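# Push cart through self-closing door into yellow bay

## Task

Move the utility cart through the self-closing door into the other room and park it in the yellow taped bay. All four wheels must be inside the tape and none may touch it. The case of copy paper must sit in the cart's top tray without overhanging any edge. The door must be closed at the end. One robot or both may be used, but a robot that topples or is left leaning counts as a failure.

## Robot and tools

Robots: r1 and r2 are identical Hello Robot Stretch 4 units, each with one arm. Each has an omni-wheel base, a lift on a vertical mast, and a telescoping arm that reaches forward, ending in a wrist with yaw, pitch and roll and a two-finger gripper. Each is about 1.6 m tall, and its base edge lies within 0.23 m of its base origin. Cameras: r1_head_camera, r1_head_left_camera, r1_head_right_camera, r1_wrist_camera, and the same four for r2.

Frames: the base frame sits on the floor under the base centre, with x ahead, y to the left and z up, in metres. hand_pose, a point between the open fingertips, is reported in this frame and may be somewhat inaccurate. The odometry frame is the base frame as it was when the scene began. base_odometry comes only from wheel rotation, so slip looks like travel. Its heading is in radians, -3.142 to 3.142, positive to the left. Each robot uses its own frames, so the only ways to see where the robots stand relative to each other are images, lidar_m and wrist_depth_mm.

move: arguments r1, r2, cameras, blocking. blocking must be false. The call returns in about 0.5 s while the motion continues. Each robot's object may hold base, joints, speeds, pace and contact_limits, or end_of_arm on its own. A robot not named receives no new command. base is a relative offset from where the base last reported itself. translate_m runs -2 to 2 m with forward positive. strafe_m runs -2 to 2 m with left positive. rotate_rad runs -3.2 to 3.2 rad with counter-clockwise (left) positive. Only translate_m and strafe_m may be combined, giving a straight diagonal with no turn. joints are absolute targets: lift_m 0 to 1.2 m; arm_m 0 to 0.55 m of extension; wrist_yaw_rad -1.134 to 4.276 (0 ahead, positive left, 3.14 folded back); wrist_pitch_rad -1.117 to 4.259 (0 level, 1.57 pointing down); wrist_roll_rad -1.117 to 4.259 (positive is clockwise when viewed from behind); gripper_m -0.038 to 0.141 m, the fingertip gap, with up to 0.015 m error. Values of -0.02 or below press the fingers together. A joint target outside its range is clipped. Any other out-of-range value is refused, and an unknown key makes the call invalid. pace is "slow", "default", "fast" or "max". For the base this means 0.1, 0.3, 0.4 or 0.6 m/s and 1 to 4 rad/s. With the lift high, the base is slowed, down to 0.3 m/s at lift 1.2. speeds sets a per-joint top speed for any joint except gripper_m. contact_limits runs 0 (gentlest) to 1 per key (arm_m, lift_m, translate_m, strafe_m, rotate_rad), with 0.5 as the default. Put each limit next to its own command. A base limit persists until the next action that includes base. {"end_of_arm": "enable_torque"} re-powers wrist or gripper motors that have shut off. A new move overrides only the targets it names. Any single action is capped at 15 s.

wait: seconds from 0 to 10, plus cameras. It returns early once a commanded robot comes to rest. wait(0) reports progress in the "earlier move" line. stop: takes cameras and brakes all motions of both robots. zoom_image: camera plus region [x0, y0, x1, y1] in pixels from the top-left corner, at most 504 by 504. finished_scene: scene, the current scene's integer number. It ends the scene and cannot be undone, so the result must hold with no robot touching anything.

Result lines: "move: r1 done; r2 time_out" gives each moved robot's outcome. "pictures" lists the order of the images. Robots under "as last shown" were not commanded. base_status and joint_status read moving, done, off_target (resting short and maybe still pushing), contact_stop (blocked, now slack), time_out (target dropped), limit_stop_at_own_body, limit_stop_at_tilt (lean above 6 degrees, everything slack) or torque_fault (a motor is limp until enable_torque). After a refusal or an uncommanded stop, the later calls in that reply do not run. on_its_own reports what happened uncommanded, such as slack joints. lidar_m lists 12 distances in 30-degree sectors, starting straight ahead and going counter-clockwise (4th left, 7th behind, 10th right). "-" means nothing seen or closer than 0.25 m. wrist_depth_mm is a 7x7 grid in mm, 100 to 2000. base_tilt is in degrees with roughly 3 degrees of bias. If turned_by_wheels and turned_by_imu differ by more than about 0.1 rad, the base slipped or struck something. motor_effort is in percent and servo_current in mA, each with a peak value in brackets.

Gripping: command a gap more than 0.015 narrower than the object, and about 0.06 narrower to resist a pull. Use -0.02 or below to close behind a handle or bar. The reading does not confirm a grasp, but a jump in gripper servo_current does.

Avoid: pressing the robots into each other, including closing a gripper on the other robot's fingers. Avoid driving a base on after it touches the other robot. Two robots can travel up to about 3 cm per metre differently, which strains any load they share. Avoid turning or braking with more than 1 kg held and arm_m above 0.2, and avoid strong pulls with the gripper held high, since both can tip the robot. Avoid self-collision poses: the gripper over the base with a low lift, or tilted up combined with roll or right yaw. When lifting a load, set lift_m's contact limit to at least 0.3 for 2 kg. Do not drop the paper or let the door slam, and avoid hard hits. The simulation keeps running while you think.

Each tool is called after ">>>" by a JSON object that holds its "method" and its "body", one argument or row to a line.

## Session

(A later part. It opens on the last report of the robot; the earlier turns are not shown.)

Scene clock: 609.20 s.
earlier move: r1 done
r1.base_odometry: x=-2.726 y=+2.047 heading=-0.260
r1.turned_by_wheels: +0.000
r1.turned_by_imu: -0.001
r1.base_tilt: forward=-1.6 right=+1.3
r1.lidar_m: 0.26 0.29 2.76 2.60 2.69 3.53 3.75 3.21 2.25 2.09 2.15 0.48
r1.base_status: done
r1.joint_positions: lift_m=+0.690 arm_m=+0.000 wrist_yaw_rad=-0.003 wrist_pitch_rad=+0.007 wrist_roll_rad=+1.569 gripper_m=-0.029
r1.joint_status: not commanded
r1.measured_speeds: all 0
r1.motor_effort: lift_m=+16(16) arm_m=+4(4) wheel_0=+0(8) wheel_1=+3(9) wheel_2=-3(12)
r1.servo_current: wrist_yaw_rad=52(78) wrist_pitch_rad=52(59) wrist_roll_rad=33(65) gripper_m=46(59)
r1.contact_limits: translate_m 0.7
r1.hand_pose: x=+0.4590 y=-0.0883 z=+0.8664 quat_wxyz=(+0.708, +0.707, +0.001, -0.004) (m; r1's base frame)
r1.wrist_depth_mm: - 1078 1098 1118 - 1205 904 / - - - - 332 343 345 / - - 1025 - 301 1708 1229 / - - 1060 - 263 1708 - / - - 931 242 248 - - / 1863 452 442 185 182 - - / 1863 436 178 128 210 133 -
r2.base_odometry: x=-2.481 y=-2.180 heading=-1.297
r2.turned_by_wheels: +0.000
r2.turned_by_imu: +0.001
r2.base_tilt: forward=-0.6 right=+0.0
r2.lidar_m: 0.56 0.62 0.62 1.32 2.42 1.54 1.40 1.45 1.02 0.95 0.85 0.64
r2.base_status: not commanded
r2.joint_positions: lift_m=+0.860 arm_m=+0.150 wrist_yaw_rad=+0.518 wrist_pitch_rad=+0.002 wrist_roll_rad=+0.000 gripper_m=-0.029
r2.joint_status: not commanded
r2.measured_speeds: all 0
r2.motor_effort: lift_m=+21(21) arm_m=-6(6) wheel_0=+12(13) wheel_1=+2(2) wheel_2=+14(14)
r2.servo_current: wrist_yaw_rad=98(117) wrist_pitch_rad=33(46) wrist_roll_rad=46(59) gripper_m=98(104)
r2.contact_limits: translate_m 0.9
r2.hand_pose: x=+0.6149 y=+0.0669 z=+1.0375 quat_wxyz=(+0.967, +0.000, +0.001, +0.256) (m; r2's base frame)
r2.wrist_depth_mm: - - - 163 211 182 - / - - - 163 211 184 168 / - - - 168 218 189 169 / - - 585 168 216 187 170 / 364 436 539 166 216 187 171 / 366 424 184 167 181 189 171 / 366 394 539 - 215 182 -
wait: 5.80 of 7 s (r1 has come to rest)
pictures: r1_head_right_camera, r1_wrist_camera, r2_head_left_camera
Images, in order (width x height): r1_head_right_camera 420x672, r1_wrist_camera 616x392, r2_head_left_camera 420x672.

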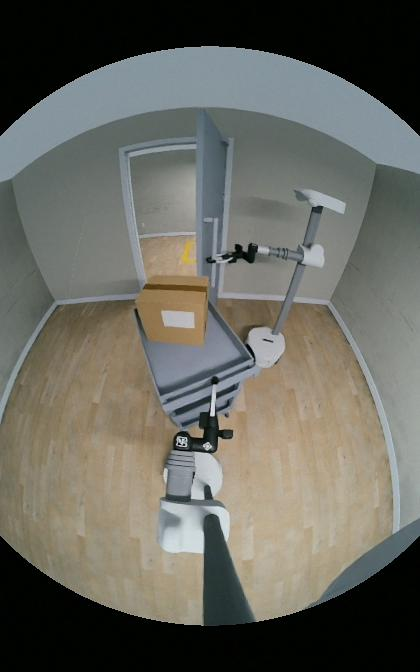

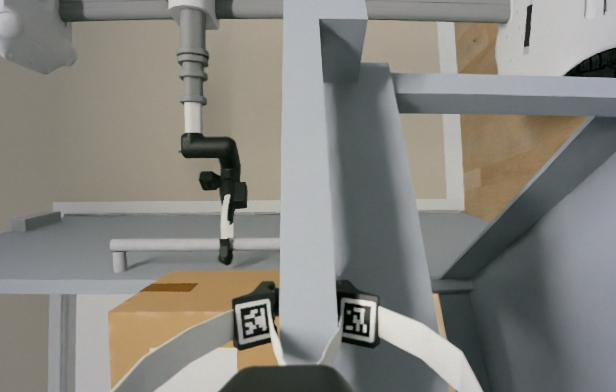

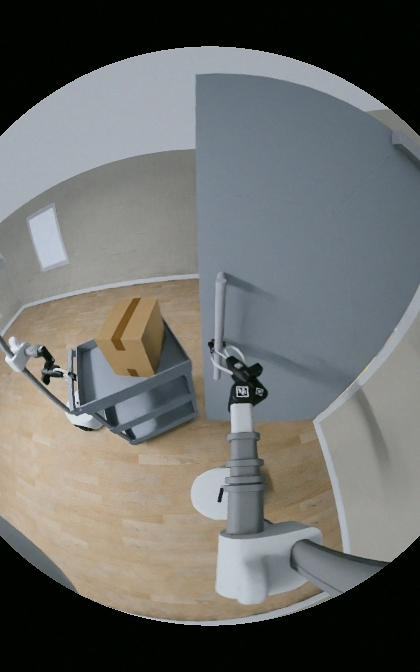

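>>> {"method": "move", "body": {
  "blocking": false,
  "cameras": [],
  "r1": {"base":{"translate_m":-0.27,"strafe_m":-0.05},"joints":{"arm_m":0.12},"speeds":{"arm_m":0.045},"contact_limits":{"translate_m":0.7,"arm_m":0.7},"pace":"slow"}
}}

>>> {"method": "wait", "body": {
  "seconds": 5,
  "cameras": []
}}

>>> {"method": "move", "body": {
  "blocking": false,
  "cameras": [],
  "r1": {"base":{"translate_m":0.08,"strafe_m":-0.24},"contact_limits":{"translate_m":0.7},"pace":"slow"}
}}

>>> {"method": "wait", "body": {
  "seconds": 4,
  "cameras": ["r1_wrist_camera","r1_head_right_camera","r2_head_left_camera"]
}}

Scene clock: 635.80 s.
move: r1 moving
r1.base_odometry: x=-2.739 y=+2.048 heading=-0.260
r1.turned_by_wheels: +0.000
r1.turned_by_imu: -0.001
r1.base_tilt: forward=-1.6 right=+1.3
r1.lidar_m: 0.31 0.32 2.75 2.61 2.69 3.51 3.72 3.20 2.25 2.11 2.14 0.50
r1.base_status: translate_m moving; strafe_m moving
r1.joint_positions: lift_m=+0.690 arm_m=+0.020 wrist_yaw_rad=-0.003 wrist_pitch_rad=+0.007 wrist_roll_rad=+1.569 gripper_m=-0.029
r1.joint_status: arm_m moving
r1.measured_speeds: translate_m=-0.050 strafe_m=-0.009 rotate_rad=+0.000 lift_m=+0.000 arm_m=+0.045 wrist_yaw_rad=+0.000 wrist_pitch_rad=+0.000 wrist_roll_rad=+0.000
r1.motor_effort: lift_m=+16(16) arm_m=+4(9) wheel_0=-5(6) wheel_1=-6(6) wheel_2=+4(6)
r1.servo_current: wrist_yaw_rad=52(65) wrist_pitch_rad=46(52) wrist_roll_rad=46(59) gripper_m=59(59)
r1.contact_limits: arm_m 0.7; translate_m 0.7
r1.hand_pose: x=+0.4790 y=-0.0882 z=+0.8664 quat_wxyz=(+0.708, +0.707, +0.001, -0.003) (m; r1's base frame)
r1.wrist_depth_mm: - - 960 - - 1756 904 / - - - - 332 340 343 / - - 991 - 297 1708 1229 / - - 1008 198 264 1708 - / - 931 946 243 246 - - / 1808 488 442 185 183 - - / 1756 439 178 127 209 132 -
r2: as last shown
r2.turned_by_imu: +0.000
r2.base_tilt: forward=-0.7 right=+0.0
r2.lidar_m: 0.52 0.60 0.63 1.28 2.42 1.56 1.39 1.43 1.02 0.94 0.86 0.64
r2.motor_effort: lift_m=+21(21) arm_m=-6(6) wheel_0=+12(13) wheel_1=+1(2) wheel_2=+14(14)
r2.servo_current: wrist_yaw_rad=104(117) wrist_pitch_rad=33(46) wrist_roll_rad=46(52) gripper_m=98(104)
r2.contact_limits: translate_m 0.9
r2.wrist_depth_mm: - - - 163 211 182 - / - - - 163 213 183 167 / - - - 167 218 189 169 / - - 585 168 215 187 170 / 364 430 535 166 217 187 171 / 366 415 184 167 181 189 172 / 364 389 530 - 215 182 -
pictures: none
No camera images: "cameras" was empty.

Scene clock: 639.30 s.
earlier move: r1 done
r1.base_odometry: x=-3.000 y=+2.068 heading=-0.260
r1.turned_by_wheels: +0.001
r1.turned_by_imu: +0.001
r1.base_tilt: forward=-1.6 right=+1.3
r1.lidar_m: 0.42 0.44 2.80 2.64 2.70 3.57 3.45 3.14 2.20 2.06 2.13 0.57
r1.base_status: done
r1.joint_positions: lift_m=+0.690 arm_m=+0.120 wrist_yaw_rad=+0.003 wrist_pitch_rad=+0.007 wrist_roll_rad=+1.569 gripper_m=-0.029
r1.joint_status: all done
r1.measured_speeds: all 0
r1.motor_effort: lift_m=+16(16) arm_m=-4(9) wheel_0=-1(8) wheel_1=-3(8) wheel_2=+6(9)
r1.servo_current: wrist_yaw_rad=46(65) wrist_pitch_rad=46(59) wrist_roll_rad=52(65) gripper_m=46(59)
r1.contact_limits: arm_m 0.7; translate_m 0.7
r1.hand_pose: x=+0.5795 y=-0.0866 z=+0.8664 quat_wxyz=(+0.708, +0.706, +0.004, -0.001) (m; r1's base frame)
r1.wrist_depth_mm: - 1182 1182 258 1229 1229 960 / - - - - 319 327 330 / - - - - 286 1708 1205 / - - - 200 263 1708 - / - 661 647 238 245 - - / - 445 445 183 229 - - / - 449 178 153 212 - -
r2.base_odometry: x=-2.481 y=-2.180 heading=-1.297
r2.turned_by_wheels: +0.000
r2.turned_by_imu: +0.000
r2.base_tilt: forward=-0.6 right=+0.0
r2.lidar_m: 0.55 0.65 0.68 0.89 2.42 1.52 1.41 1.42 1.04 0.93 0.85 0.60
r2.base_status: not commanded
r2.joint_positions: lift_m=+0.860 arm_m=+0.150 wrist_yaw_rad=+0.518 wrist_pitch_rad=+0.002 wrist_roll_rad=+0.000 gripper_m=-0.029
r2.joint_status: not commanded
r2.measured_speeds: all 0
r2.motor_effort: lift_m=+21(21) arm_m=-6(6) wheel_0=+12(13) wheel_1=+1(2) wheel_2=+14(15)
r2.servo_current: wrist_yaw_rad=104(117) wrist_pitch_rad=39(52) wrist_roll_rad=46(65) gripper_m=98(104)
r2.contact_limits: translate_m 0.9
r2.hand_pose: x=+0.6149 y=+0.0669 z=+1.0375 quat_wxyz=(+0.967, +0.000, +0.001, +0.256) (m; r2's base frame)
r2.wrist_depth_mm: - - - 163 211 182 - / - - - 163 213 184 168 / - - - 167 218 189 168 / - - - 168 216 187 170 / 480 574 - 167 216 187 171 / 469 559 183 167 180 189 172 / 484 525 - - 216 182 -
wait: 3.50 of 5 s (r1 has come to rest)
pictures: none
No camera images: "cameras" was empty.

Scene clock: 639.80 s.
move: r1 moving
r1.base_odometry: x=-2.999 y=+2.055 heading=-0.259
r1.turned_by_wheels: +0.000
r1.turned_by_imu: +0.000
r1.base_tilt: forward=-1.6 right=+1.3
r1.lidar_m: 0.42 0.41 2.78 2.66 2.74 3.57 3.47 3.14 2.17 2.06 2.08 0.57
r1.base_status: translate_m moving; strafe_m moving
r1.joint_positions: lift_m=+0.690 arm_m=+0.120 wrist_yaw_rad=+0.003 wrist_pitch_rad=+0.007 wrist_roll_rad=+1.569 gripper_m=-0.029
r1.joint_status: not commanded
r1.measured_speeds: translate_m=+0.016 strafe_m=-0.047 rotate_rad=-0.003 lift_m=+0.000 arm_m=+0.000 wrist_yaw_rad=+0.000 wrist_pitch_rad=+0.000 wrist_roll_rad=+0.000
r1.motor_effort: lift_m=+16(16) arm_m=-3(4) wheel_0=+11(13) wheel_1=-5(5) wheel_2=+0(6)
r1.servo_current: wrist_yaw_rad=52(72) wrist_pitch_rad=52(59) wrist_roll_rad=33(65) gripper_m=59(65)
r1.contact_limits: arm_m 0.7; translate_m 0.7
r1.hand_pose: x=+0.5795 y=-0.0866 z=+0.8664 quat_wxyz=(+0.708, +0.706, +0.004, -0.001) (m; r1's base frame)
r1.wrist_depth_mm: - 1160 1182 259 1205 1205 960 / - - - - 319 332 332 / - - - - 287 1756 1255 / - - - 256 259 1708 - / - 597 591 238 246 - - / - 445 449 184 229 - - / - 449 178 126 212 - -
r2: as last shown
r2.base_tilt: forward=-0.6 right=+0.1
r2.lidar_m: 0.55 0.64 0.63 0.90 2.38 1.57 1.40 1.41 1.06 0.94 0.84 0.64
r2.motor_effort: lift_m=+21(21) arm_m=-6(6) wheel_0=+12(13) wheel_1=+2(2) wheel_2=+14(14)
r2.servo_current: wrist_yaw_rad=98(117) wrist_pitch_rad=46(46) wrist_roll_rad=33(52) gripper_m=98(104)
r2.contact_limits: translate_m 0.9
r2.wrist_depth_mm: - - - 163 211 182 - / - - - 163 212 184 168 / - - - 168 218 189 169 / - - - 168 216 187 170 / 484 580 - 166 216 187 171 / 466 559 183 167 181 189 172 / 480 521 - - 215 182 -
pictures: none
No camera images: "cameras" was empty.

Scene clock: 643.10 s.
earlier move: r1 done
r1.base_odometry: x=-2.984 y=+1.815 heading=-0.259
r1.turned_by_wheels: +0.000
r1.turned_by_imu: +0.000
r1.base_tilt: forward=-1.5 right=+1.2
r1.lidar_m: 0.36 0.41 3.04 2.89 2.98 3.67 3.51 2.79 1.94 1.80 1.87 0.63
r1.base_status: done
r1.joint_positions: lift_m=+0.690 arm_m=+0.120 wrist_yaw_rad=+0.003 wrist_pitch_rad=+0.007 wrist_roll_rad=+1.569 gripper_m=-0.029
r1.joint_status: not commanded
r1.measured_speeds: all 0
r1.motor_effort: lift_m=+16(16) arm_m=-2(4) wheel_0=+5(13) wheel_1=-3(7) wheel_2=+2(6)
r1.servo_current: wrist_yaw_rad=46(72) wrist_pitch_rad=46(59) wrist_roll_rad=59(65) gripper_m=52(65)
r1.contact_limits: arm_m 0.7; translate_m 0.7
r1.hand_pose: x=+0.5795 y=-0.0866 z=+0.8664 quat_wxyz=(+0.708, +0.706, +0.004, -0.001) (m; r1's base frame)
r1.wrist_depth_mm: - - - - - 1661 1060 / - 1098 1118 334 1160 1138 917 / - - - - 366 370 377 / - - - - 317 1808 1025 / 1756 - 1078 191 256 1708 - / - - 182 186 229 - - / - 410 179 - 200 - -
r2.base_odometry: x=-2.481 y=-2.180 heading=-1.297
r2.turned_by_wheels: +0.000
r2.turned_by_imu: +0.000
r2.base_tilt: forward=-0.6 right=+0.0
r2.lidar_m: 0.55 0.57 0.57 0.64 2.41 1.55 1.40 1.42 1.05 0.93 0.85 0.65
r2.base_status: not commanded
r2.joint_positions: lift_m=+0.860 arm_m=+0.150 wrist_yaw_rad=+0.518 wrist_pitch_rad=+0.002 wrist_roll_rad=+0.000 gripper_m=-0.029
r2.joint_status: not commanded
r2.measured_speeds: all 0
r2.on_its_own: wrist_yaw_rad is at rest, and its servo_current (111 mA) is outside its rest range (0 to 104 mA)
r2.motor_effort: lift_m=+21(21) arm_m=-6(6) wheel_0=+12(13) wheel_1=+1(2) wheel_2=+14(15)
r2.servo_current: wrist_yaw_rad=111(117) wrist_pitch_rad=33(46) wrist_roll_rad=46(65) gripper_m=98(104)
r2.contact_limits: translate_m 0.9
r2.hand_pose: x=+0.6149 y=+0.0669 z=+1.0375 quat_wxyz=(+0.967, +0.000, +0.001, +0.256) (m; r2's base frame)
r2.wrist_depth_mm: - - - 163 211 181 - / - - - 163 211 184 167 / - - - 167 218 189 169 / - - - 168 216 187 170 / 508 - - 166 216 187 171 / 508 715 184 167 181 189 171 / 504 574 - - 216 182 -
wait: 3.30 of 4 s (r1 has come to rest)
pictures: r1_head_right_camera, r1_wrist_camera, r2_head_left_camera
Images, in order (width x height): r1_head_right_camera 420x672, r1_wrist_camera 616x392, r2_head_left_camera 420x672.

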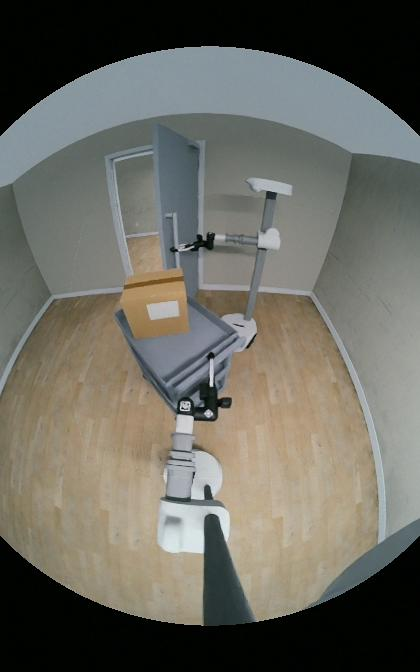

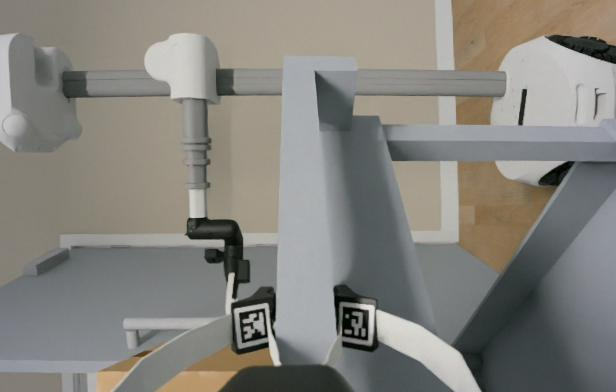

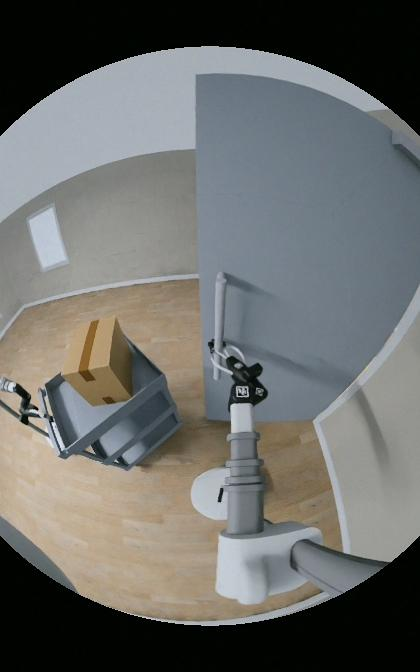

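>>> {"method": "move", "body": {
  "blocking": false,
  "cameras": [],
  "r1": {"base":{"translate_m":0.27,"strafe_m":0.25},"contact_limits":{"translate_m":0.7},"pace":"slow"}
}}

>>> {"method": "wait", "body": {
  "seconds": 6,
  "cameras": ["r1_wrist_camera","r1_head_right_camera","r2_head_left_camera"]
}}

Scene clock: 648.37 s.
move: r1 moving
r1.base_odometry: x=-2.973 y=+1.821 heading=-0.260
r1.turned_by_wheels: +0.000
r1.turned_by_imu: +0.000
r1.base_tilt: forward=-1.5 right=+1.2
r1.lidar_m: 0.35 0.41 3.03 2.88 2.96 3.69 3.51 2.79 1.96 1.82 1.87 0.59
r1.base_status: translate_m moving; strafe_m moving
r1.joint_positions: lift_m=+0.690 arm_m=+0.120 wrist_yaw_rad=+0.003 wrist_pitch_rad=+0.007 wrist_roll_rad=+1.569 gripper_m=-0.029
r1.joint_status: not commanded
r1.measured_speeds: translate_m=+0.037 strafe_m=+0.035 rotate_rad=-0.001 lift_m=+0.000 arm_m=+0.000 wrist_yaw_rad=+0.000 wrist_pitch_rad=+0.000 wrist_roll_rad=+0.000
r1.motor_effort: lift_m=+16(16) arm_m=+0(0) wheel_0=-3(6) wheel_1=+8(8) wheel_2=-7(7)
r1.servo_current: wrist_yaw_rad=46(59) wrist_pitch_rad=52(52) wrist_roll_rad=59(59) gripper_m=59(59)
r1.contact_limits: arm_m 0.7; translate_m 0.7
r1.hand_pose: x=+0.5795 y=-0.0866 z=+0.8664 quat_wxyz=(+0.708, +0.706, +0.003, -0.001) (m; r1's base frame)
r1.wrist_depth_mm: - - - - - 1756 1138 / 1078 1118 1138 - 1182 1138 904 / - - - - 370 377 377 / - - - - 322 1756 1025 / - - 1060 191 255 1756 - / - - 183 186 226 - - / - 142 179 136 200 124 -
r2.base_odometry: x=-2.481 y=-2.180 heading=-1.297
r2.turned_by_wheels: +0.000
r2.turned_by_imu: +0.000
r2.base_tilt: forward=-0.6 right=+0.0
r2.lidar_m: 0.53 0.58 0.57 0.65 2.41 1.56 1.41 1.44 1.03 0.94 0.88 0.63
r2.base_status: not commanded
r2.joint_positions: lift_m=+0.860 arm_m=+0.150 wrist_yaw_rad=+0.518 wrist_pitch_rad=+0.002 wrist_roll_rad=+0.000 gripper_m=-0.029
r2.joint_status: not commanded
r2.measured_speeds: all 0
r2.motor_effort: lift_m=+21(21) arm_m=-6(6) wheel_0=+12(13) wheel_1=+1(2) wheel_2=+14(14)
r2.servo_current: wrist_yaw_rad=98(111) wrist_pitch_rad=46(46) wrist_roll_rad=46(52) gripper_m=98(104)
r2.contact_limits: translate_m 0.9
r2.hand_pose: x=+0.6149 y=+0.0669 z=+1.0375 quat_wxyz=(+0.967, +0.000, +0.001, +0.256) (m; r2's base frame)
r2.wrist_depth_mm: - - - 163 211 182 - / - - - 163 212 184 167 / - - - 167 217 188 168 / - - - 168 216 187 170 / 508 - - 166 217 187 171 / 504 715 183 167 180 189 171 / 500 564 - - 215 182 -
pictures: none
No camera images: "cameras" was empty.

Scene clock: 653.13 s.
earlier move: r1 done
r1.base_odometry: x=-2.659 y=+1.987 heading=-0.260
r1.turned_by_wheels: +0.000
r1.turned_by_imu: -0.285
r1.base_tilt: forward=-1.7 right=+1.4
r1.lidar_m: 0.33 0.34 2.28 2.78 2.74 3.09 3.76 3.77 2.41 1.98 1.95 1.11
r1.base_status: done
r1.joint_positions: lift_m=+0.690 arm_m=+0.119 wrist_yaw_rad=+0.018 wrist_pitch_rad=+0.007 wrist_roll_rad=+1.569 gripper_m=-0.030
r1.joint_status: not commanded
r1.measured_speeds: all 0
r1.on_its_own: wrist_yaw_rad is at rest, and its servo_current (117 mA) is outside its rest range (0 to 104 mA)
r1.motor_effort: lift_m=+17(17) arm_m=+10(10) wheel_0=-4(21) wheel_1=+11(20) wheel_2=-17(30)
r1.servo_current: wrist_yaw_rad=117(150) wrist_pitch_rad=46(59) wrist_roll_rad=33(72) gripper_m=39(59)
r1.contact_limits: arm_m 0.7; translate_m 0.7
r1.hand_pose: x=+0.5803 y=-0.0821 z=+0.8662 quat_wxyz=(+0.708, +0.706, +0.009, +0.004) (m; r1's base frame)
r1.wrist_depth_mm: - - - - - 1661 1182 / - - - - - 1661 1138 / 917 820 931 330 946 946 904 / - 788 - - 362 366 366 / - 768 - - 286 1576 1229 / - 759 185 180 240 1618 1281 / - 138 176 - 194 136 -
r2.base_odometry: x=-2.481 y=-2.180 heading=-1.298
r2.turned_by_wheels: -0.001
r2.turned_by_imu: +0.023
r2.base_tilt: forward=-0.6 right=+0.0
r2.lidar_m: 0.48 0.43 0.41 0.46 2.32 1.56 1.41 1.45 1.01 0.91 0.82 0.64
r2.base_status: not commanded
r2.joint_positions: lift_m=+0.860 arm_m=+0.150 wrist_yaw_rad=+0.516 wrist_pitch_rad=+0.002 wrist_roll_rad=+0.000 gripper_m=-0.029
r2.joint_status: not commanded
r2.measured_speeds: all 0
r2.motor_effort: lift_m=+21(21) arm_m=-8(8) wheel_0=+3(13) wheel_1=-5(6) wheel_2=+15(19)
r2.servo_current: wrist_yaw_rad=104(117) wrist_pitch_rad=39(46) wrist_roll_rad=46(59) gripper_m=98(104)
r2.contact_limits: translate_m 0.9
r2.hand_pose: x=+0.6151 y=+0.0664 z=+1.0375 quat_wxyz=(+0.967, +0.000, +0.001, +0.255) (m; r2's base frame)
r2.wrist_depth_mm: - - - 162 214 186 169 / - - - 163 216 186 170 / - - - 164 217 189 171 / - - - 167 220 190 - / 245 329 - 167 222 190 174 / 253 327 186 168 179 191 174 / 242 297 427 - 219 181 175
wait: 4.77 of 6 s (r1 has come to rest)
pictures: r1_head_right_camera, r1_wrist_camera, r2_head_left_camera
Images, in order (width x height): r1_head_right_camera 420x672, r1_wrist_camera 616x392, r2_head_left_camera 420x672.

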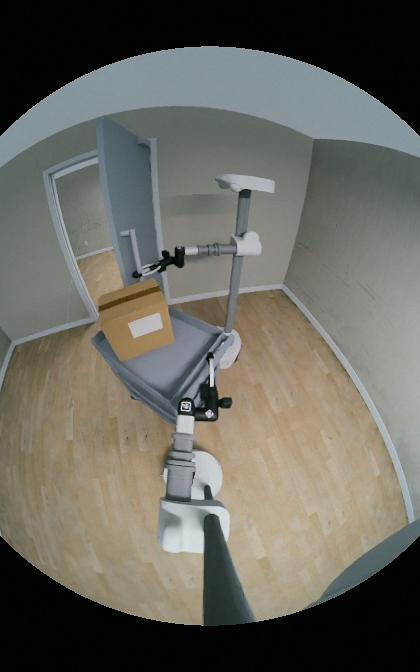

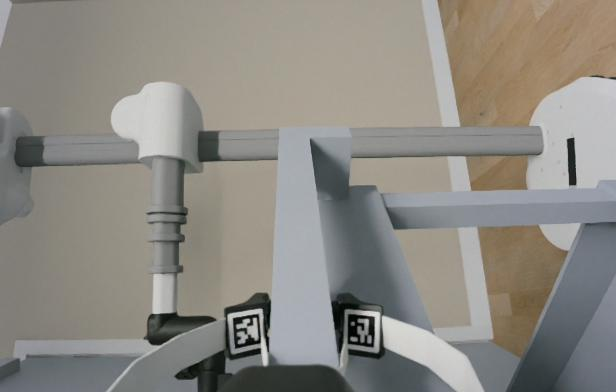

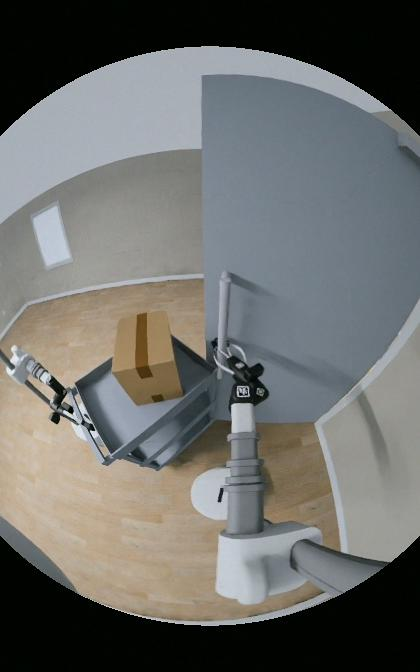

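>>> {"method": "move", "body": {
  "blocking": false,
  "cameras": [],
  "r1": {"base":{"translate_m":-0.32,"strafe_m":-0.22},"contact_limits":{"translate_m":0.7},"pace":"slow"}
}}

>>> {"method": "wait", "body": {
  "seconds": 6,
  "cameras": ["r1_head_right_camera","r2_head_left_camera","r2_wrist_camera"]
}}

Scene clock: 663.83 s.
move: r1 moving
r1.base_odometry: x=-2.671 y=+1.983 heading=-0.259
r1.turned_by_wheels: +0.002
r1.turned_by_imu: +0.001
r1.base_tilt: forward=-1.5 right=+1.3
r1.lidar_m: 0.32 0.34 2.24 2.74 2.75 3.08 3.79 3.77 2.40 1.95 1.95 1.13
r1.base_status: translate_m moving; strafe_m moving
r1.joint_positions: lift_m=+0.690 arm_m=+0.120 wrist_yaw_rad=+0.018 wrist_pitch_rad=+0.008 wrist_roll_rad=+1.569 gripper_m=-0.030
r1.joint_status: not commanded
r1.measured_speeds: translate_m=-0.044 strafe_m=-0.029 rotate_rad=+0.002 lift_m=+0.000 arm_m=+0.000 wrist_yaw_rad=+0.000 wrist_pitch_rad=+0.002 wrist_roll_rad=+0.000
r1.motor_effort: lift_m=+17(17) arm_m=+2(10) wheel_0=+11(11) wheel_1=-5(12) wheel_2=+11(16)
r1.servo_current: wrist_yaw_rad=104(117) wrist_pitch_rad=59(59) wrist_roll_rad=52(59) gripper_m=39(52)
r1.contact_limits: arm_m 0.7; translate_m 0.7
r1.hand_pose: x=+0.5809 y=-0.0821 z=+0.8662 quat_wxyz=(+0.708, +0.706, +0.009, +0.004) (m; r1's base frame)
r1.wrist_depth_mm: - - - - - 1661 1205 / - 842 - - - 1661 1138 / 904 831 931 322 946 960 904 / - 788 - - 357 364 370 / - 788 - - 282 1756 1281 / - 768 184 179 229 1576 1255 / - 138 176 - 193 136 -
r2: as last shown
r2.turned_by_wheels: +0.000
r2.turned_by_imu: +0.000
r2.lidar_m: 0.53 0.43 0.41 0.48 2.35 1.55 1.41 1.44 1.03 0.94 0.82 0.63
r2.motor_effort: lift_m=+21(21) arm_m=-8(8) wheel_0=+3(4) wheel_1=-5(5) wheel_2=+13(15)
r2.servo_current: wrist_yaw_rad=98(98) wrist_pitch_rad=39(39) wrist_roll_rad=46(52) gripper_m=98(98)
r2.contact_limits: translate_m 0.9
r2.hand_pose: x=+0.6151 y=+0.0663 z=+1.0375 quat_wxyz=(+0.967, +0.000, +0.001, +0.255) (m; r2's base frame)
r2.wrist_depth_mm: - - - 163 212 183 - / - - - 164 214 186 168 / - - - 163 216 190 170 / - - - 167 219 188 - / 257 334 - 165 220 189 173 / 255 329 187 167 179 190 173 / 253 300 430 - 217 183 174
pictures: none
No camera images: "cameras" was empty.

Scene clock: 668.40 s.
earlier move: r1 done
r1.base_odometry: x=-3.025 y=+1.857 heading=-0.260
r1.turned_by_wheels: -0.002
r1.turned_by_imu: -0.002
r1.base_tilt: forward=-1.6 right=+1.3
r1.lidar_m: 0.44 0.43 2.65 2.88 2.85 3.17 3.43 3.41 2.28 1.87 1.86 0.55
r1.base_status: done
r1.joint_positions: lift_m=+0.690 arm_m=+0.120 wrist_yaw_rad=+0.003 wrist_pitch_rad=+0.008 wrist_roll_rad=+1.569 gripper_m=-0.030
r1.joint_status: not commanded
r1.measured_speeds: all 0
r1.motor_effort: lift_m=+17(17) arm_m=-4(10) wheel_0=+2(15) wheel_1=-4(12) wheel_2=+3(16)
r1.servo_current: wrist_yaw_rad=52(124) wrist_pitch_rad=46(59) wrist_roll_rad=39(72) gripper_m=46(52)
r1.contact_limits: arm_m 0.7; translate_m 0.7
r1.hand_pose: x=+0.5795 y=-0.0866 z=+0.8662 quat_wxyz=(+0.708, +0.706, +0.004, -0.002) (m; r1's base frame)
r1.wrist_depth_mm: - - - 237 - 1661 1182 / - - - 222 300 306 307 / - - - - 277 1708 1205 / - - - 260 257 1708 - / - 1255 654 239 240 - - / - 477 439 185 227 - - / - 439 181 155 213 - -
r2.base_odometry: x=-2.481 y=-2.180 heading=-1.298
r2.turned_by_wheels: +0.000
r2.turned_by_imu: +0.001
r2.base_tilt: forward=-0.7 right=+0.0
r2.lidar_m: 0.57 0.54 0.35 0.27 2.33 1.52 1.42 1.44 1.03 0.95 0.84 0.64
r2.base_status: not commanded
r2.joint_positions: lift_m=+0.860 arm_m=+0.150 wrist_yaw_rad=+0.516 wrist_pitch_rad=+0.002 wrist_roll_rad=+0.000 gripper_m=-0.029
r2.joint_status: not commanded
r2.measured_speeds: all 0
r2.motor_effort: lift_m=+21(21) arm_m=-8(8) wheel_0=+3(4) wheel_1=-5(5) wheel_2=+13(15)
r2.servo_current: wrist_yaw_rad=91(111) wrist_pitch_rad=39(52) wrist_roll_rad=46(65) gripper_m=98(104)
r2.contact_limits: translate_m 0.9
r2.hand_pose: x=+0.6151 y=+0.0663 z=+1.0375 quat_wxyz=(+0.967, +0.000, +0.001, +0.255) (m; r2's base frame)
r2.wrist_depth_mm: - - - 162 213 184 - / - - - 164 214 186 169 / - - - 164 216 188 170 / - - - 167 218 189 - / - - - 166 220 189 172 / - - 187 166 180 190 173 / - - - - 217 185 173
wait: 4.57 of 6 s (r1 has come to rest)
pictures: r1_head_right_camera, r2_head_left_camera, r2_wrist_camera
Images, in order (width x height): r1_head_right_camera 420x672, r2_head_left_camera 420x672, r2_wrist_camera 616x392.

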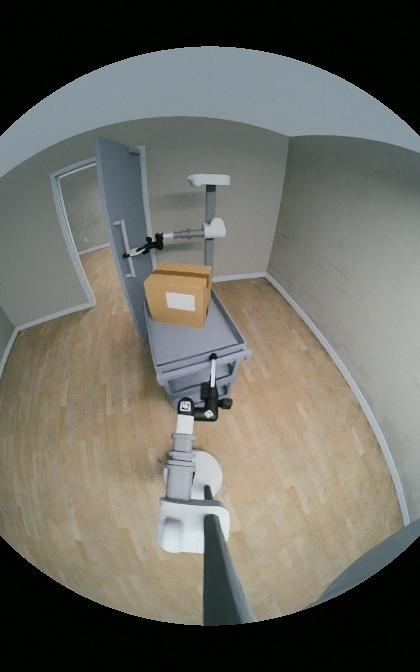

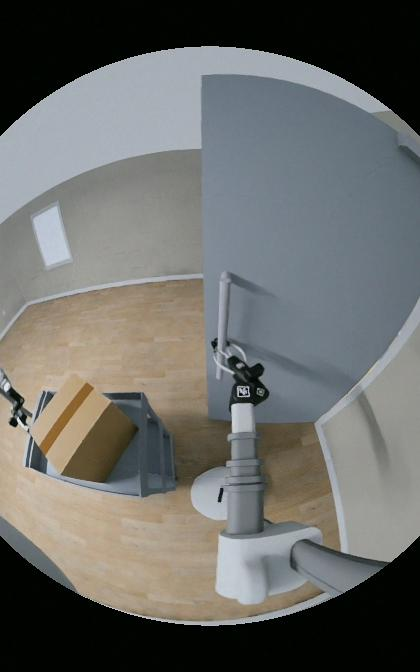

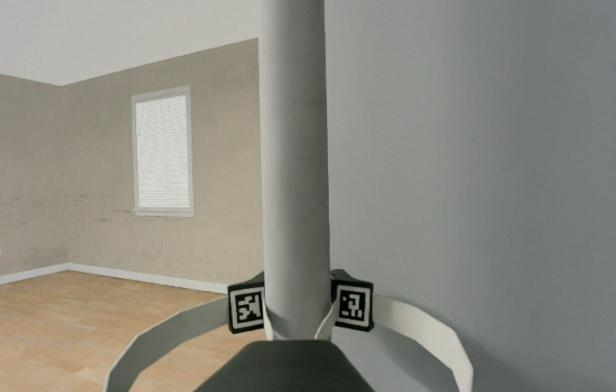

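>>> {"method": "move", "body": {
  "blocking": false,
  "cameras": [],
  "r1": {"base":{"translate_m":-0.5,"strafe_m":0.25},"contact_limits":{"translate_m":0.6},"pace":"slow"}
}}

>>> {"method": "wait", "body": {
  "seconds": 7,
  "cameras": ["r1_head_right_camera","r1_wrist_camera"]
}}

Scene clock: 677.20 s.
move: r1 moving
r1.base_odometry: x=-3.035 y=+1.866 heading=-0.261
r1.turned_by_wheels: +0.000
r1.turned_by_imu: -0.001
r1.base_tilt: forward=-1.6 right=+1.3
r1.lidar_m: 0.44 0.44 2.64 2.87 2.83 3.17 3.44 3.39 2.34 1.87 1.86 0.56
r1.base_status: translate_m moving; strafe_m moving
r1.joint_positions: lift_m=+0.690 arm_m=+0.120 wrist_yaw_rad=+0.003 wrist_pitch_rad=+0.008 wrist_roll_rad=+1.569 gripper_m=-0.030
r1.joint_status: not commanded
r1.measured_speeds: translate_m=-0.048 strafe_m=+0.024 rotate_rad=+0.001 lift_m=+0.000 arm_m=+0.000 wrist_yaw_rad=+0.000 wrist_pitch_rad=+0.000 wrist_roll_rad=+0.000
r1.motor_effort: lift_m=+17(17) arm_m=-4(4) wheel_0=-8(9) wheel_1=-4(7) wheel_2=+7(8)
r1.servo_current: wrist_yaw_rad=39(65) wrist_pitch_rad=46(59) wrist_roll_rad=46(65) gripper_m=39(46)
r1.contact_limits: arm_m 0.7; translate_m 0.6
r1.hand_pose: x=+0.5795 y=-0.0866 z=+0.8662 quat_wxyz=(+0.708, +0.706, +0.004, -0.002) (m; r1's base frame)
r1.wrist_depth_mm: - - - 229 - 1661 1160 / - - - 218 294 300 306 / - - - - 270 1661 1205 / - - - 257 254 1808 - / - 1255 615 236 242 - - / - 452 442 185 227 - - / - 445 181 135 214 - -
r2: as last shown
r2.turned_by_imu: +0.000
r2.lidar_m: 0.57 0.55 0.35 0.30 2.35 1.54 1.41 1.44 1.04 0.94 0.83 0.62
r2.motor_effort: lift_m=+21(21) arm_m=-7(8) wheel_0=+3(4) wheel_1=-5(5) wheel_2=+13(13)
r2.servo_current: wrist_yaw_rad=91(98) wrist_pitch_rad=39(46) wrist_roll_rad=39(65) gripper_m=98(104)
r2.contact_limits: translate_m 0.9
r2.wrist_depth_mm: - - - 162 212 183 - / - - - 164 214 186 168 / - - - 163 216 189 170 / - - - 167 219 189 - / - - - 165 220 189 173 / - - 187 166 180 190 173 / - - - - 218 183 173
pictures: none
No camera images: "cameras" was empty.

Scene clock: 683.47 s.
earlier move: r1 done
r1.base_odometry: x=-3.443 y=+2.227 heading=-0.261
r1.turned_by_wheels: +0.000
r1.turned_by_imu: -0.002
r1.base_tilt: forward=-1.6 right=+1.3
r1.lidar_m: 0.56 2.86 3.01 2.48 2.45 2.72 3.04 3.01 2.77 2.27 0.97 0.43
r1.base_status: done
r1.joint_positions: lift_m=+0.690 arm_m=+0.120 wrist_yaw_rad=-0.005 wrist_pitch_rad=+0.008 wrist_roll_rad=+1.569 gripper_m=-0.030
r1.joint_status: not commanded
r1.measured_speeds: all 0
r1.motor_effort: lift_m=+17(17) arm_m=-4(4) wheel_0=-8(14) wheel_1=-4(8) wheel_2=+0(8)
r1.servo_current: wrist_yaw_rad=46(72) wrist_pitch_rad=52(59) wrist_roll_rad=33(72) gripper_m=39(52)
r1.contact_limits: arm_m 0.7; translate_m 0.6
r1.hand_pose: x=+0.5789 y=-0.0888 z=+0.8661 quat_wxyz=(+0.708, +0.707, +0.001, -0.005) (m; r1's base frame)
r1.wrist_depth_mm: - 382 - - - - - / - 559 - - - - - / - - - - - - - / - - - - - - - / - - - - - 1618 - / - - 1537 108 173 1618 430 / - 142 177 - 165 132 1205
r2.base_odometry: x=-2.481 y=-2.180 heading=-1.298
r2.turned_by_wheels: +0.000
r2.turned_by_imu: +0.001
r2.base_tilt: forward=-0.6 right=+0.1
r2.lidar_m: 0.55 3.38 1.15 0.97 2.33 1.57 1.43 1.46 1.04 0.94 0.79 0.63
r2.base_status: not commanded
r2.joint_positions: lift_m=+0.860 arm_m=+0.150 wrist_yaw_rad=+0.516 wrist_pitch_rad=+0.002 wrist_roll_rad=+0.000 gripper_m=-0.029
r2.joint_status: not commanded
r2.measured_speeds: all 0
r2.motor_effort: lift_m=+21(21) arm_m=-8(8) wheel_0=+3(4) wheel_1=-5(5) wheel_2=+13(13)
r2.servo_current: wrist_yaw_rad=91(104) wrist_pitch_rad=46(52) wrist_roll_rad=39(65) gripper_m=98(111)
r2.contact_limits: translate_m 0.9
r2.hand_pose: x=+0.6151 y=+0.0663 z=+1.0375 quat_wxyz=(+0.967, +0.000, +0.001, +0.255) (m; r2's base frame)
r2.wrist_depth_mm: - - - 162 213 184 - / - - - 164 215 186 168 / - - - 163 216 188 170 / - - - 167 218 189 - / - - - 166 220 190 172 / - - 186 167 180 190 173 / - - - - 217 183 173
wait: 6.27 of 7 s (r1 has come to rest)
pictures: r1_head_right_camera, r1_wrist_camera
Images, in order (width x height): r1_head_right_camera 420x672, r1_wrist_camera 616x392.

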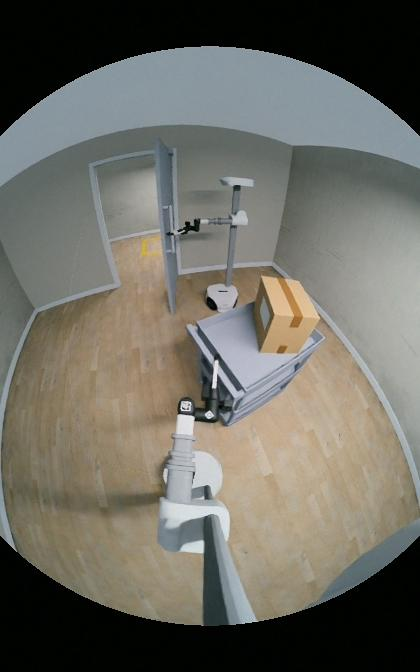

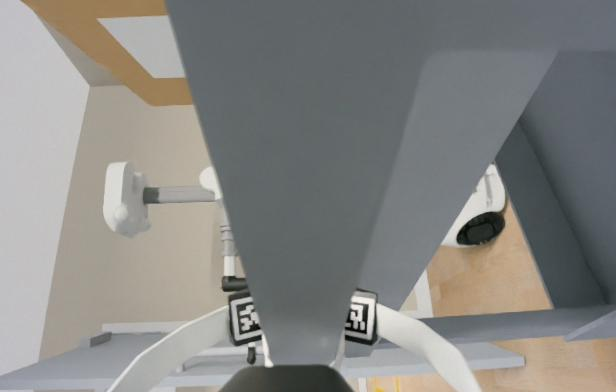

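>>> {"method": "move", "body": {
  "blocking": false,
  "cameras": [],
  "r1": {"base":{"translate_m":0.15,"strafe_m":0.18},"joints":{"wrist_yaw_rad":-0.8},"speeds":{"wrist_yaw_rad":0.33},"contact_limits":{"translate_m":0.6},"pace":"slow"}
}}

>>> {"method": "wait", "body": {
  "seconds": 4,
  "cameras": ["r1_head_right_camera","r1_wrist_camera"]
}}

Scene clock: 697.70 s.
move: r1 moving
r1.base_odometry: x=-3.433 y=+2.235 heading=-0.261
r1.turned_by_wheels: +0.000
r1.turned_by_imu: +0.000
r1.base_tilt: forward=-1.6 right=+1.3
r1.lidar_m: 0.56 2.83 2.99 2.44 2.45 2.69 3.05 3.02 2.78 2.28 0.91 0.41
r1.base_status: translate_m moving; strafe_m moving
r1.joint_positions: lift_m=+0.690 arm_m=+0.120 wrist_yaw_rad=-0.133 wrist_pitch_rad=+0.008 wrist_roll_rad=+1.569 gripper_m=-0.030
r1.joint_status: wrist_yaw_rad moving
r1.measured_speeds: translate_m=+0.030 strafe_m=+0.038 rotate_rad=+0.003 lift_m=+0.000 arm_m=+0.000 wrist_yaw_rad=-0.278 wrist_pitch_rad=+0.000 wrist_roll_rad=+0.000
r1.motor_effort: lift_m=+17(17) arm_m=-4(4) wheel_0=-1(8) wheel_1=+6(6) wheel_2=-4(4)
r1.servo_current: wrist_yaw_rad=85(85) wrist_pitch_rad=52(59) wrist_roll_rad=59(59) gripper_m=46(46)
r1.contact_limits: arm_m 0.7; translate_m 0.6
r1.hand_pose: x=+0.5651 y=-0.1250 z=+0.8661 quat_wxyz=(+0.706, +0.705, -0.044, -0.050) (m; r1's base frame)
r1.wrist_depth_mm: 370 343 - - - - - / - 459 496 - - 124 - / - - - - - - - / - - - - - 172 - / - - - - - 1499 - / - - - 113 177 1756 477 / - - 172 - 175 410 1118
r2: as last shown
r2.turned_by_imu: +0.000
r2.base_tilt: forward=-0.6 right=+0.0
r2.lidar_m: 0.56 3.38 1.14 0.96 2.35 1.57 1.41 1.43 1.00 0.95 0.84 0.62
r2.motor_effort: lift_m=+21(21) arm_m=-8(8) wheel_0=+3(3) wheel_1=-5(5) wheel_2=+12(13)
r2.servo_current: wrist_yaw_rad=91(104) wrist_pitch_rad=39(46) wrist_roll_rad=52(59) gripper_m=98(104)
r2.contact_limits: translate_m 0.9
r2.wrist_depth_mm: - - - 162 212 183 - / - - - 164 215 186 169 / - - - 164 216 188 170 / - - - 167 219 189 - / - - - 166 221 189 173 / - - 187 167 179 191 173 / - - - - 217 183 174
pictures: none
No camera images: "cameras" was empty.

Scene clock: 700.80 s.
earlier move: r1 done
r1.base_odometry: x=-3.252 y=+2.362 heading=-0.262
r1.turned_by_wheels: -0.001
r1.turned_by_imu: +0.000
r1.base_tilt: forward=-1.6 right=+1.3
r1.lidar_m: 0.60 2.62 2.85 2.36 2.33 2.61 3.26 3.23 2.91 2.37 0.36 0.39
r1.base_status: done
r1.joint_positions: lift_m=+0.690 arm_m=+0.120 wrist_yaw_rad=-0.802 wrist_pitch_rad=+0.008 wrist_roll_rad=+1.569 gripper_m=-0.030
r1.joint_status: all done
r1.measured_speeds: all 0
r1.motor_effort: lift_m=+17(17) arm_m=+3(4) wheel_0=-6(10) wheel_1=+1(9) wheel_2=-5(8)
r1.servo_current: wrist_yaw_rad=52(169) wrist_pitch_rad=59(59) wrist_roll_rad=52(72) gripper_m=39(52)
r1.contact_limits: arm_m 0.7; translate_m 0.6
r1.hand_pose: x=+0.4285 y=-0.2681 z=+0.8661 quat_wxyz=(+0.650, +0.652, -0.273, -0.279) (m; r1's base frame)
r1.wrist_depth_mm: - - - - 194 699 - / - - 525 - 202 - - / - 455 445 148 209 - - / - 480 477 155 216 - - / - - 554 161 226 - - / - - 634 186 181 1618 - / - - 178 134 246 132 -
r2.base_odometry: x=-2.481 y=-2.180 heading=-1.298
r2.turned_by_wheels: +0.000
r2.turned_by_imu: +0.000
r2.base_tilt: forward=-0.6 right=+0.0
r2.lidar_m: 0.53 3.39 1.14 1.01 2.34 1.56 1.41 1.45 1.03 0.93 0.84 0.64
r2.base_status: not commanded
r2.joint_positions: lift_m=+0.860 arm_m=+0.150 wrist_yaw_rad=+0.516 wrist_pitch_rad=+0.002 wrist_roll_rad=+0.000 gripper_m=-0.029
r2.joint_status: not commanded
r2.measured_speeds: all 0
r2.motor_effort: lift_m=+21(21) arm_m=-8(8) wheel_0=+3(4) wheel_1=-5(5) wheel_2=+12(13)
r2.servo_current: wrist_yaw_rad=85(104) wrist_pitch_rad=39(52) wrist_roll_rad=46(59) gripper_m=91(104)
r2.contact_limits: translate_m 0.9
r2.hand_pose: x=+0.6151 y=+0.0663 z=+1.0375 quat_wxyz=(+0.967, +0.000, +0.001, +0.255) (m; r2's base frame)
r2.wrist_depth_mm: - - - 162 213 184 - / - - - 163 215 185 169 / - - - 164 216 188 170 / - - - 167 219 189 - / - - - 166 220 189 173 / - - 186 166 180 190 173 / - - - - 217 183 173
wait: 3.10 of 4 s (r1 has come to rest)
pictures: r1_head_right_camera, r1_wrist_camera
Images, in order (width x height): r1_head_right_camera 420x672, r1_wrist_camera 616x392.

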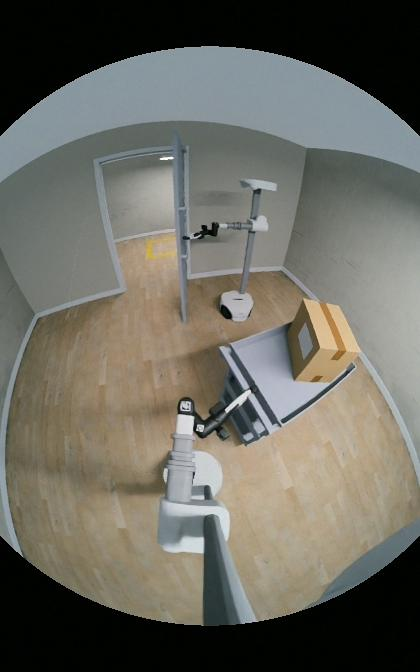

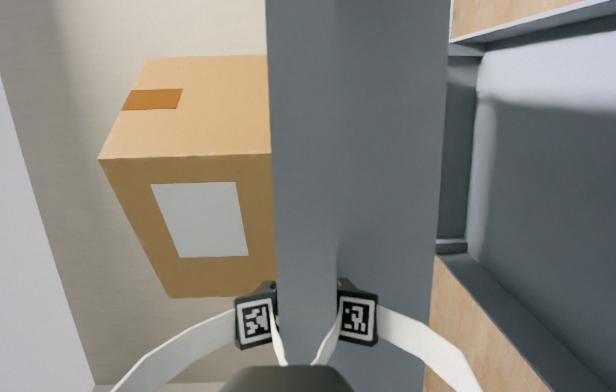

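>>> {"method": "move", "body": {
  "blocking": false,
  "cameras": [],
  "r1": {"base":{"translate_m":-0.6,"strafe_m":0.88},"contact_limits":{"translate_m":0.6}}
}}

>>> {"method": "wait", "body": {
  "seconds": 8,
  "cameras": ["r1_head_right_camera","r1_wrist_camera"]
}}

Scene clock: 707.60 s.
move: r1 moving
r1.base_odometry: x=-3.262 y=+2.392 heading=-0.263
r1.turned_by_wheels: -0.001
r1.turned_by_imu: -0.001
r1.base_tilt: forward=-1.6 right=+1.3
r1.lidar_m: 0.58 2.63 2.81 2.32 2.31 2.54 3.22 3.21 2.96 2.41 0.35 0.39
r1.base_status: translate_m moving; strafe_m moving
r1.joint_positions: lift_m=+0.690 arm_m=+0.120 wrist_yaw_rad=-0.802 wrist_pitch_rad=+0.008 wrist_roll_rad=+1.569 gripper_m=-0.030
r1.joint_status: not commanded
r1.measured_speeds: translate_m=-0.068 strafe_m=+0.100 rotate_rad=-0.005 lift_m=+0.000 arm_m=+0.000 wrist_yaw_rad=+0.000 wrist_pitch_rad=+0.000 wrist_roll_rad=+0.000
r1.motor_effort: lift_m=+17(17) arm_m=+2(4) wheel_0=-17(17) wheel_1=+2(7) wheel_2=+4(5)
r1.servo_current: wrist_yaw_rad=52(65) wrist_pitch_rad=59(59) wrist_roll_rad=46(65) gripper_m=39(46)
r1.contact_limits: arm_m 0.7; translate_m 0.6
r1.hand_pose: x=+0.4285 y=-0.2681 z=+0.8661 quat_wxyz=(+0.650, +0.652, -0.273, -0.279) (m; r1's base frame)
r1.wrist_depth_mm: - - - - 191 - - / - 549 512 - 199 - - / - 436 439 146 207 - - / - 484 480 154 216 - - / - - 569 160 226 - - / - - 647 185 181 1756 - / - - 177 133 248 132 -
r2: as last shown
r2.base_tilt: forward=-0.6 right=+0.1
r2.lidar_m: 0.55 3.37 1.17 1.01 2.37 1.57 1.43 1.45 1.02 0.95 0.84 0.64
r2.motor_effort: lift_m=+21(21) arm_m=-8(8) wheel_0=+3(3) wheel_1=-5(5) wheel_2=+13(13)
r2.servo_current: wrist_yaw_rad=91(98) wrist_pitch_rad=46(46) wrist_roll_rad=39(59) gripper_m=98(98)
r2.contact_limits: translate_m 0.9
r2.wrist_depth_mm: - - - 163 213 184 - / - - - 164 213 186 169 / - - - 164 216 187 170 / - - - 167 220 189 - / - - - 166 220 189 173 / - - 187 166 179 190 173 / - - - - 218 184 174
pictures: none
No camera images: "cameras" was empty.

Scene clock: 712.13 s.
earlier move: r1 done
r1.base_odometry: x=-3.603 y=+3.368 heading=-0.262
r1.turned_by_wheels: +0.000
r1.turned_by_imu: -0.001
r1.base_tilt: forward=-1.6 right=+1.3
r1.lidar_m: 2.31 2.85 1.62 1.33 1.32 1.45 2.39 2.96 3.29 0.47 0.28 0.32
r1.base_status: done
r1.joint_positions: lift_m=+0.690 arm_m=+0.120 wrist_yaw_rad=-0.805 wrist_pitch_rad=+0.009 wrist_roll_rad=+1.569 gripper_m=-0.030
r1.joint_status: not commanded
r1.measured_speeds: all 0
r1.motor_effort: lift_m=+18(18) arm_m=+4(4) wheel_0=-4(17) wheel_1=+1(7) wheel_2=-2(8)
r1.servo_current: wrist_yaw_rad=59(72) wrist_pitch_rad=52(65) wrist_roll_rad=46(65) gripper_m=46(52)
r1.contact_limits: arm_m 0.7; translate_m 0.6
r1.hand_pose: x=+0.4277 y=-0.2685 z=+0.8657 quat_wxyz=(+0.650, +0.651, -0.274, -0.280) (m; r1's base frame)
r1.wrist_depth_mm: - - - - - - - / - - - - - - - / - - - - - - - / - - - - - - - / - - - - - - - / - - - - - 424 433 / - - 179 112 166 133 1229
r2.base_odometry: x=-2.481 y=-2.180 heading=-1.298
r2.turned_by_wheels: +0.000
r2.turned_by_imu: +0.001
r2.base_tilt: forward=-0.6 right=+0.0
r2.lidar_m: 0.56 3.38 1.99 4.85 2.36 1.56 1.41 1.46 1.01 0.93 0.83 0.63
r2.base_status: not commanded
r2.joint_positions: lift_m=+0.860 arm_m=+0.150 wrist_yaw_rad=+0.516 wrist_pitch_rad=+0.002 wrist_roll_rad=+0.000 gripper_m=-0.029
r2.joint_status: not commanded
r2.measured_speeds: all 0
r2.motor_effort: lift_m=+21(21) arm_m=-7(8) wheel_0=+3(4) wheel_1=-5(5) wheel_2=+12(13)
r2.servo_current: wrist_yaw_rad=91(111) wrist_pitch_rad=39(46) wrist_roll_rad=46(65) gripper_m=98(104)
r2.contact_limits: translate_m 0.9
r2.hand_pose: x=+0.6151 y=+0.0663 z=+1.0375 quat_wxyz=(+0.967, +0.000, +0.001, +0.255) (m; r2's base frame)
r2.wrist_depth_mm: - - - 163 213 184 - / - - - 164 214 186 169 / - - - 164 216 188 169 / - - - 167 219 189 - / - - - 166 220 189 172 / - - 187 166 180 190 173 / - - - - 218 184 174
wait: 4.53 of 8 s (r1 has come to rest)
pictures: r1_head_right_camera, r1_wrist_camera
Images, in order (width x height): r1_head_right_camera 420x672, r1_wrist_camera 616x392.

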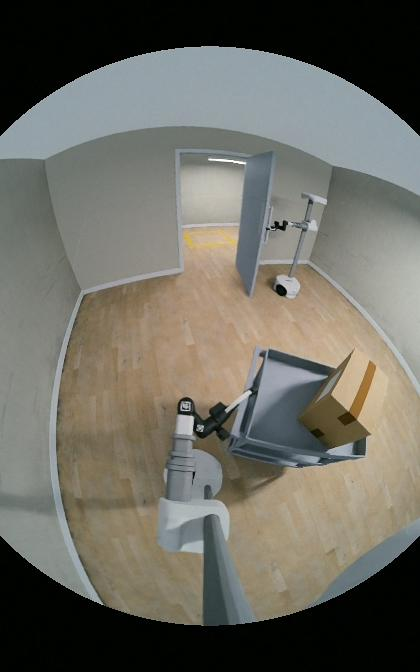

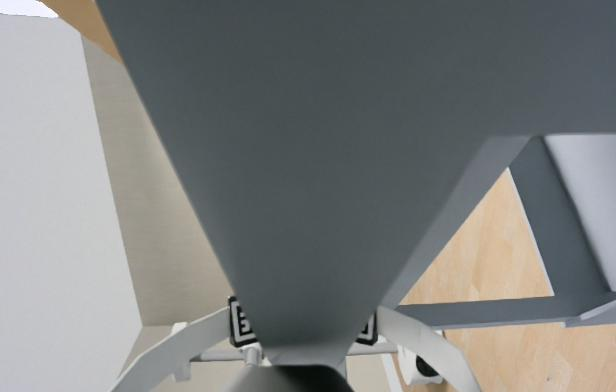

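>>> {"method": "move", "body": {
  "blocking": false,
  "cameras": [],
  "r1": {"base":{"translate_m":-0.38,"strafe_m":-0.05},"contact_limits":{"translate_m":0.6}}
}}

>>> {"method": "wait", "body": {
  "seconds": 6,
  "cameras": ["r1_head_right_camera","r1_wrist_camera"]
}}

Scene clock: 725.73 s.
move: r1 moving
r1.base_odometry: x=-3.635 y=+3.372 heading=-0.262
r1.turned_by_wheels: +0.000
r1.turned_by_imu: +0.000
r1.base_tilt: forward=-1.5 right=+1.3
r1.lidar_m: 2.32 2.86 1.62 1.31 1.31 1.42 2.40 2.92 3.26 0.51 0.29 0.31
r1.base_status: translate_m moving; strafe_m moving
r1.joint_positions: lift_m=+0.690 arm_m=+0.120 wrist_yaw_rad=-0.803 wrist_pitch_rad=+0.009 wrist_roll_rad=+1.569 gripper_m=-0.030
r1.joint_status: not commanded
r1.measured_speeds: translate_m=-0.121 strafe_m=-0.016 rotate_rad=-0.004 lift_m=+0.000 arm_m=+0.000 wrist_yaw_rad=+0.000 wrist_pitch_rad=+0.000 wrist_roll_rad=+0.000
r1.motor_effort: lift_m=+18(18) arm_m=+4(4) wheel_0=-5(9) wheel_1=-8(8) wheel_2=+10(10)
r1.servo_current: wrist_yaw_rad=65(65) wrist_pitch_rad=59(59) wrist_roll_rad=26(59) gripper_m=46(52)
r1.contact_limits: arm_m 0.7; translate_m 0.6
r1.hand_pose: x=+0.4283 y=-0.2682 z=+0.8657 quat_wxyz=(+0.650, +0.652, -0.273, -0.279) (m; r1's base frame)
r1.wrist_depth_mm: - - - - - - - / - - - - - - - / - - - - - - - / - - - - - - - / - - - - - - - / - - - - - 427 433 / - - 177 107 165 133 1229
r2: as last shown
r2.turned_by_imu: +0.000
r2.base_tilt: forward=-0.7 right=+0.0
r2.lidar_m: 0.53 3.39 1.98 4.86 2.33 1.54 1.40 1.43 1.03 0.93 0.82 0.65
r2.motor_effort: lift_m=+21(21) arm_m=-8(8) wheel_0=+3(3) wheel_1=-5(5) wheel_2=+12(13)
r2.servo_current: wrist_yaw_rad=85(104) wrist_pitch_rad=39(46) wrist_roll_rad=39(46) gripper_m=98(104)
r2.contact_limits: translate_m 0.9
r2.wrist_depth_mm: - - - 162 213 184 - / - - - 163 214 186 169 / - - - 164 216 187 170 / - - - 168 219 189 - / - - - 166 220 189 172 / - - 187 166 180 190 172 / - - - - 218 183 174
pictures: none
No camera images: "cameras" was empty.

Scene clock: 728.00 s.
earlier move: r1 done
r1.base_odometry: x=-3.983 y=+3.418 heading=-0.263
r1.turned_by_wheels: -0.001
r1.turned_by_imu: +0.000
r1.base_tilt: forward=-1.6 right=+1.3
r1.lidar_m: 0.68 2.92 1.52 1.24 1.21 1.37 2.26 2.58 2.88 3.50 0.33 0.35
r1.base_status: done
r1.joint_positions: lift_m=+0.690 arm_m=+0.120 wrist_yaw_rad=-0.797 wrist_pitch_rad=+0.009 wrist_roll_rad=+1.569 gripper_m=-0.030
r1.joint_status: not commanded
r1.measured_speeds: all 0
r1.motor_effort: lift_m=+18(18) arm_m=-3(4) wheel_0=-6(9) wheel_1=-1(9) wheel_2=-2(17)
r1.servo_current: wrist_yaw_rad=52(78) wrist_pitch_rad=46(65) wrist_roll_rad=39(65) gripper_m=39(52)
r1.contact_limits: arm_m 0.7; translate_m 0.6
r1.hand_pose: x=+0.4299 y=-0.2674 z=+0.8657 quat_wxyz=(+0.651, +0.652, -0.271, -0.278) (m; r1's base frame)
r1.wrist_depth_mm: - 430 430 102 157 159 - / - 397 399 108 170 171 - / - 449 455 - 183 185 - / - - 580 - 200 - - / - - - 145 220 1756 - / - - - 185 181 1661 - / - - 177 127 180 133 1308
r2.base_odometry: x=-2.481 y=-2.180 heading=-1.298
r2.turned_by_wheels: +0.000
r2.turned_by_imu: +0.000
r2.base_tilt: forward=-0.7 right=+0.0
r2.lidar_m: 0.52 3.37 2.07 4.84 2.35 1.56 1.42 1.45 1.02 0.93 0.82 0.63
r2.base_status: not commanded
r2.joint_positions: lift_m=+0.860 arm_m=+0.150 wrist_yaw_rad=+0.516 wrist_pitch_rad=+0.002 wrist_roll_rad=+0.000 gripper_m=-0.029
r2.joint_status: not commanded
r2.measured_speeds: all 0
r2.motor_effort: lift_m=+21(21) arm_m=-8(8) wheel_0=+3(4) wheel_1=-5(5) wheel_2=+13(13)
r2.servo_current: wrist_yaw_rad=91(104) wrist_pitch_rad=46(46) wrist_roll_rad=46(59) gripper_m=98(104)
r2.contact_limits: translate_m 0.9
r2.hand_pose: x=+0.6151 y=+0.0663 z=+1.0375 quat_wxyz=(+0.967, +0.000, +0.001, +0.255) (m; r2's base frame)
r2.wrist_depth_mm: - - - 162 213 184 - / - - - 164 214 186 168 / - - - 164 216 188 170 / - - - 167 219 189 - / - - - 166 220 190 172 / - - 187 166 180 190 173 / - - - - 217 183 174
wait: 2.27 of 6 s (r1 has come to rest)
pictures: r1_head_right_camera, r1_wrist_camera
Images, in order (width x height): r1_head_right_camera 420x672, r1_wrist_camera 616x392.

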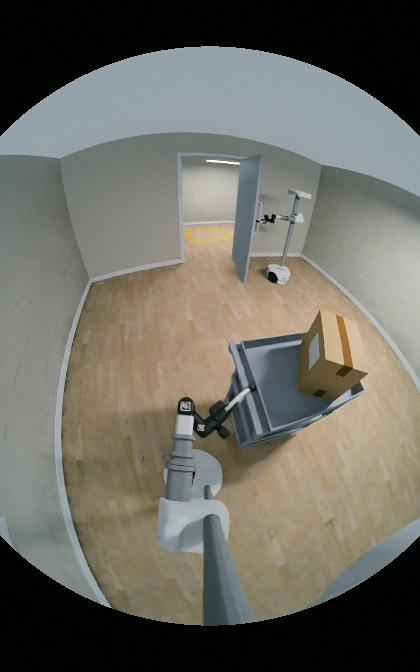

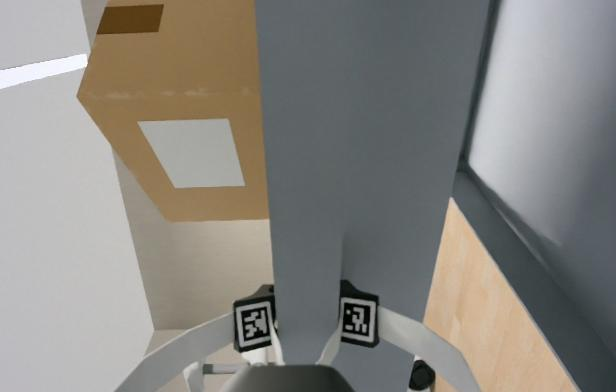

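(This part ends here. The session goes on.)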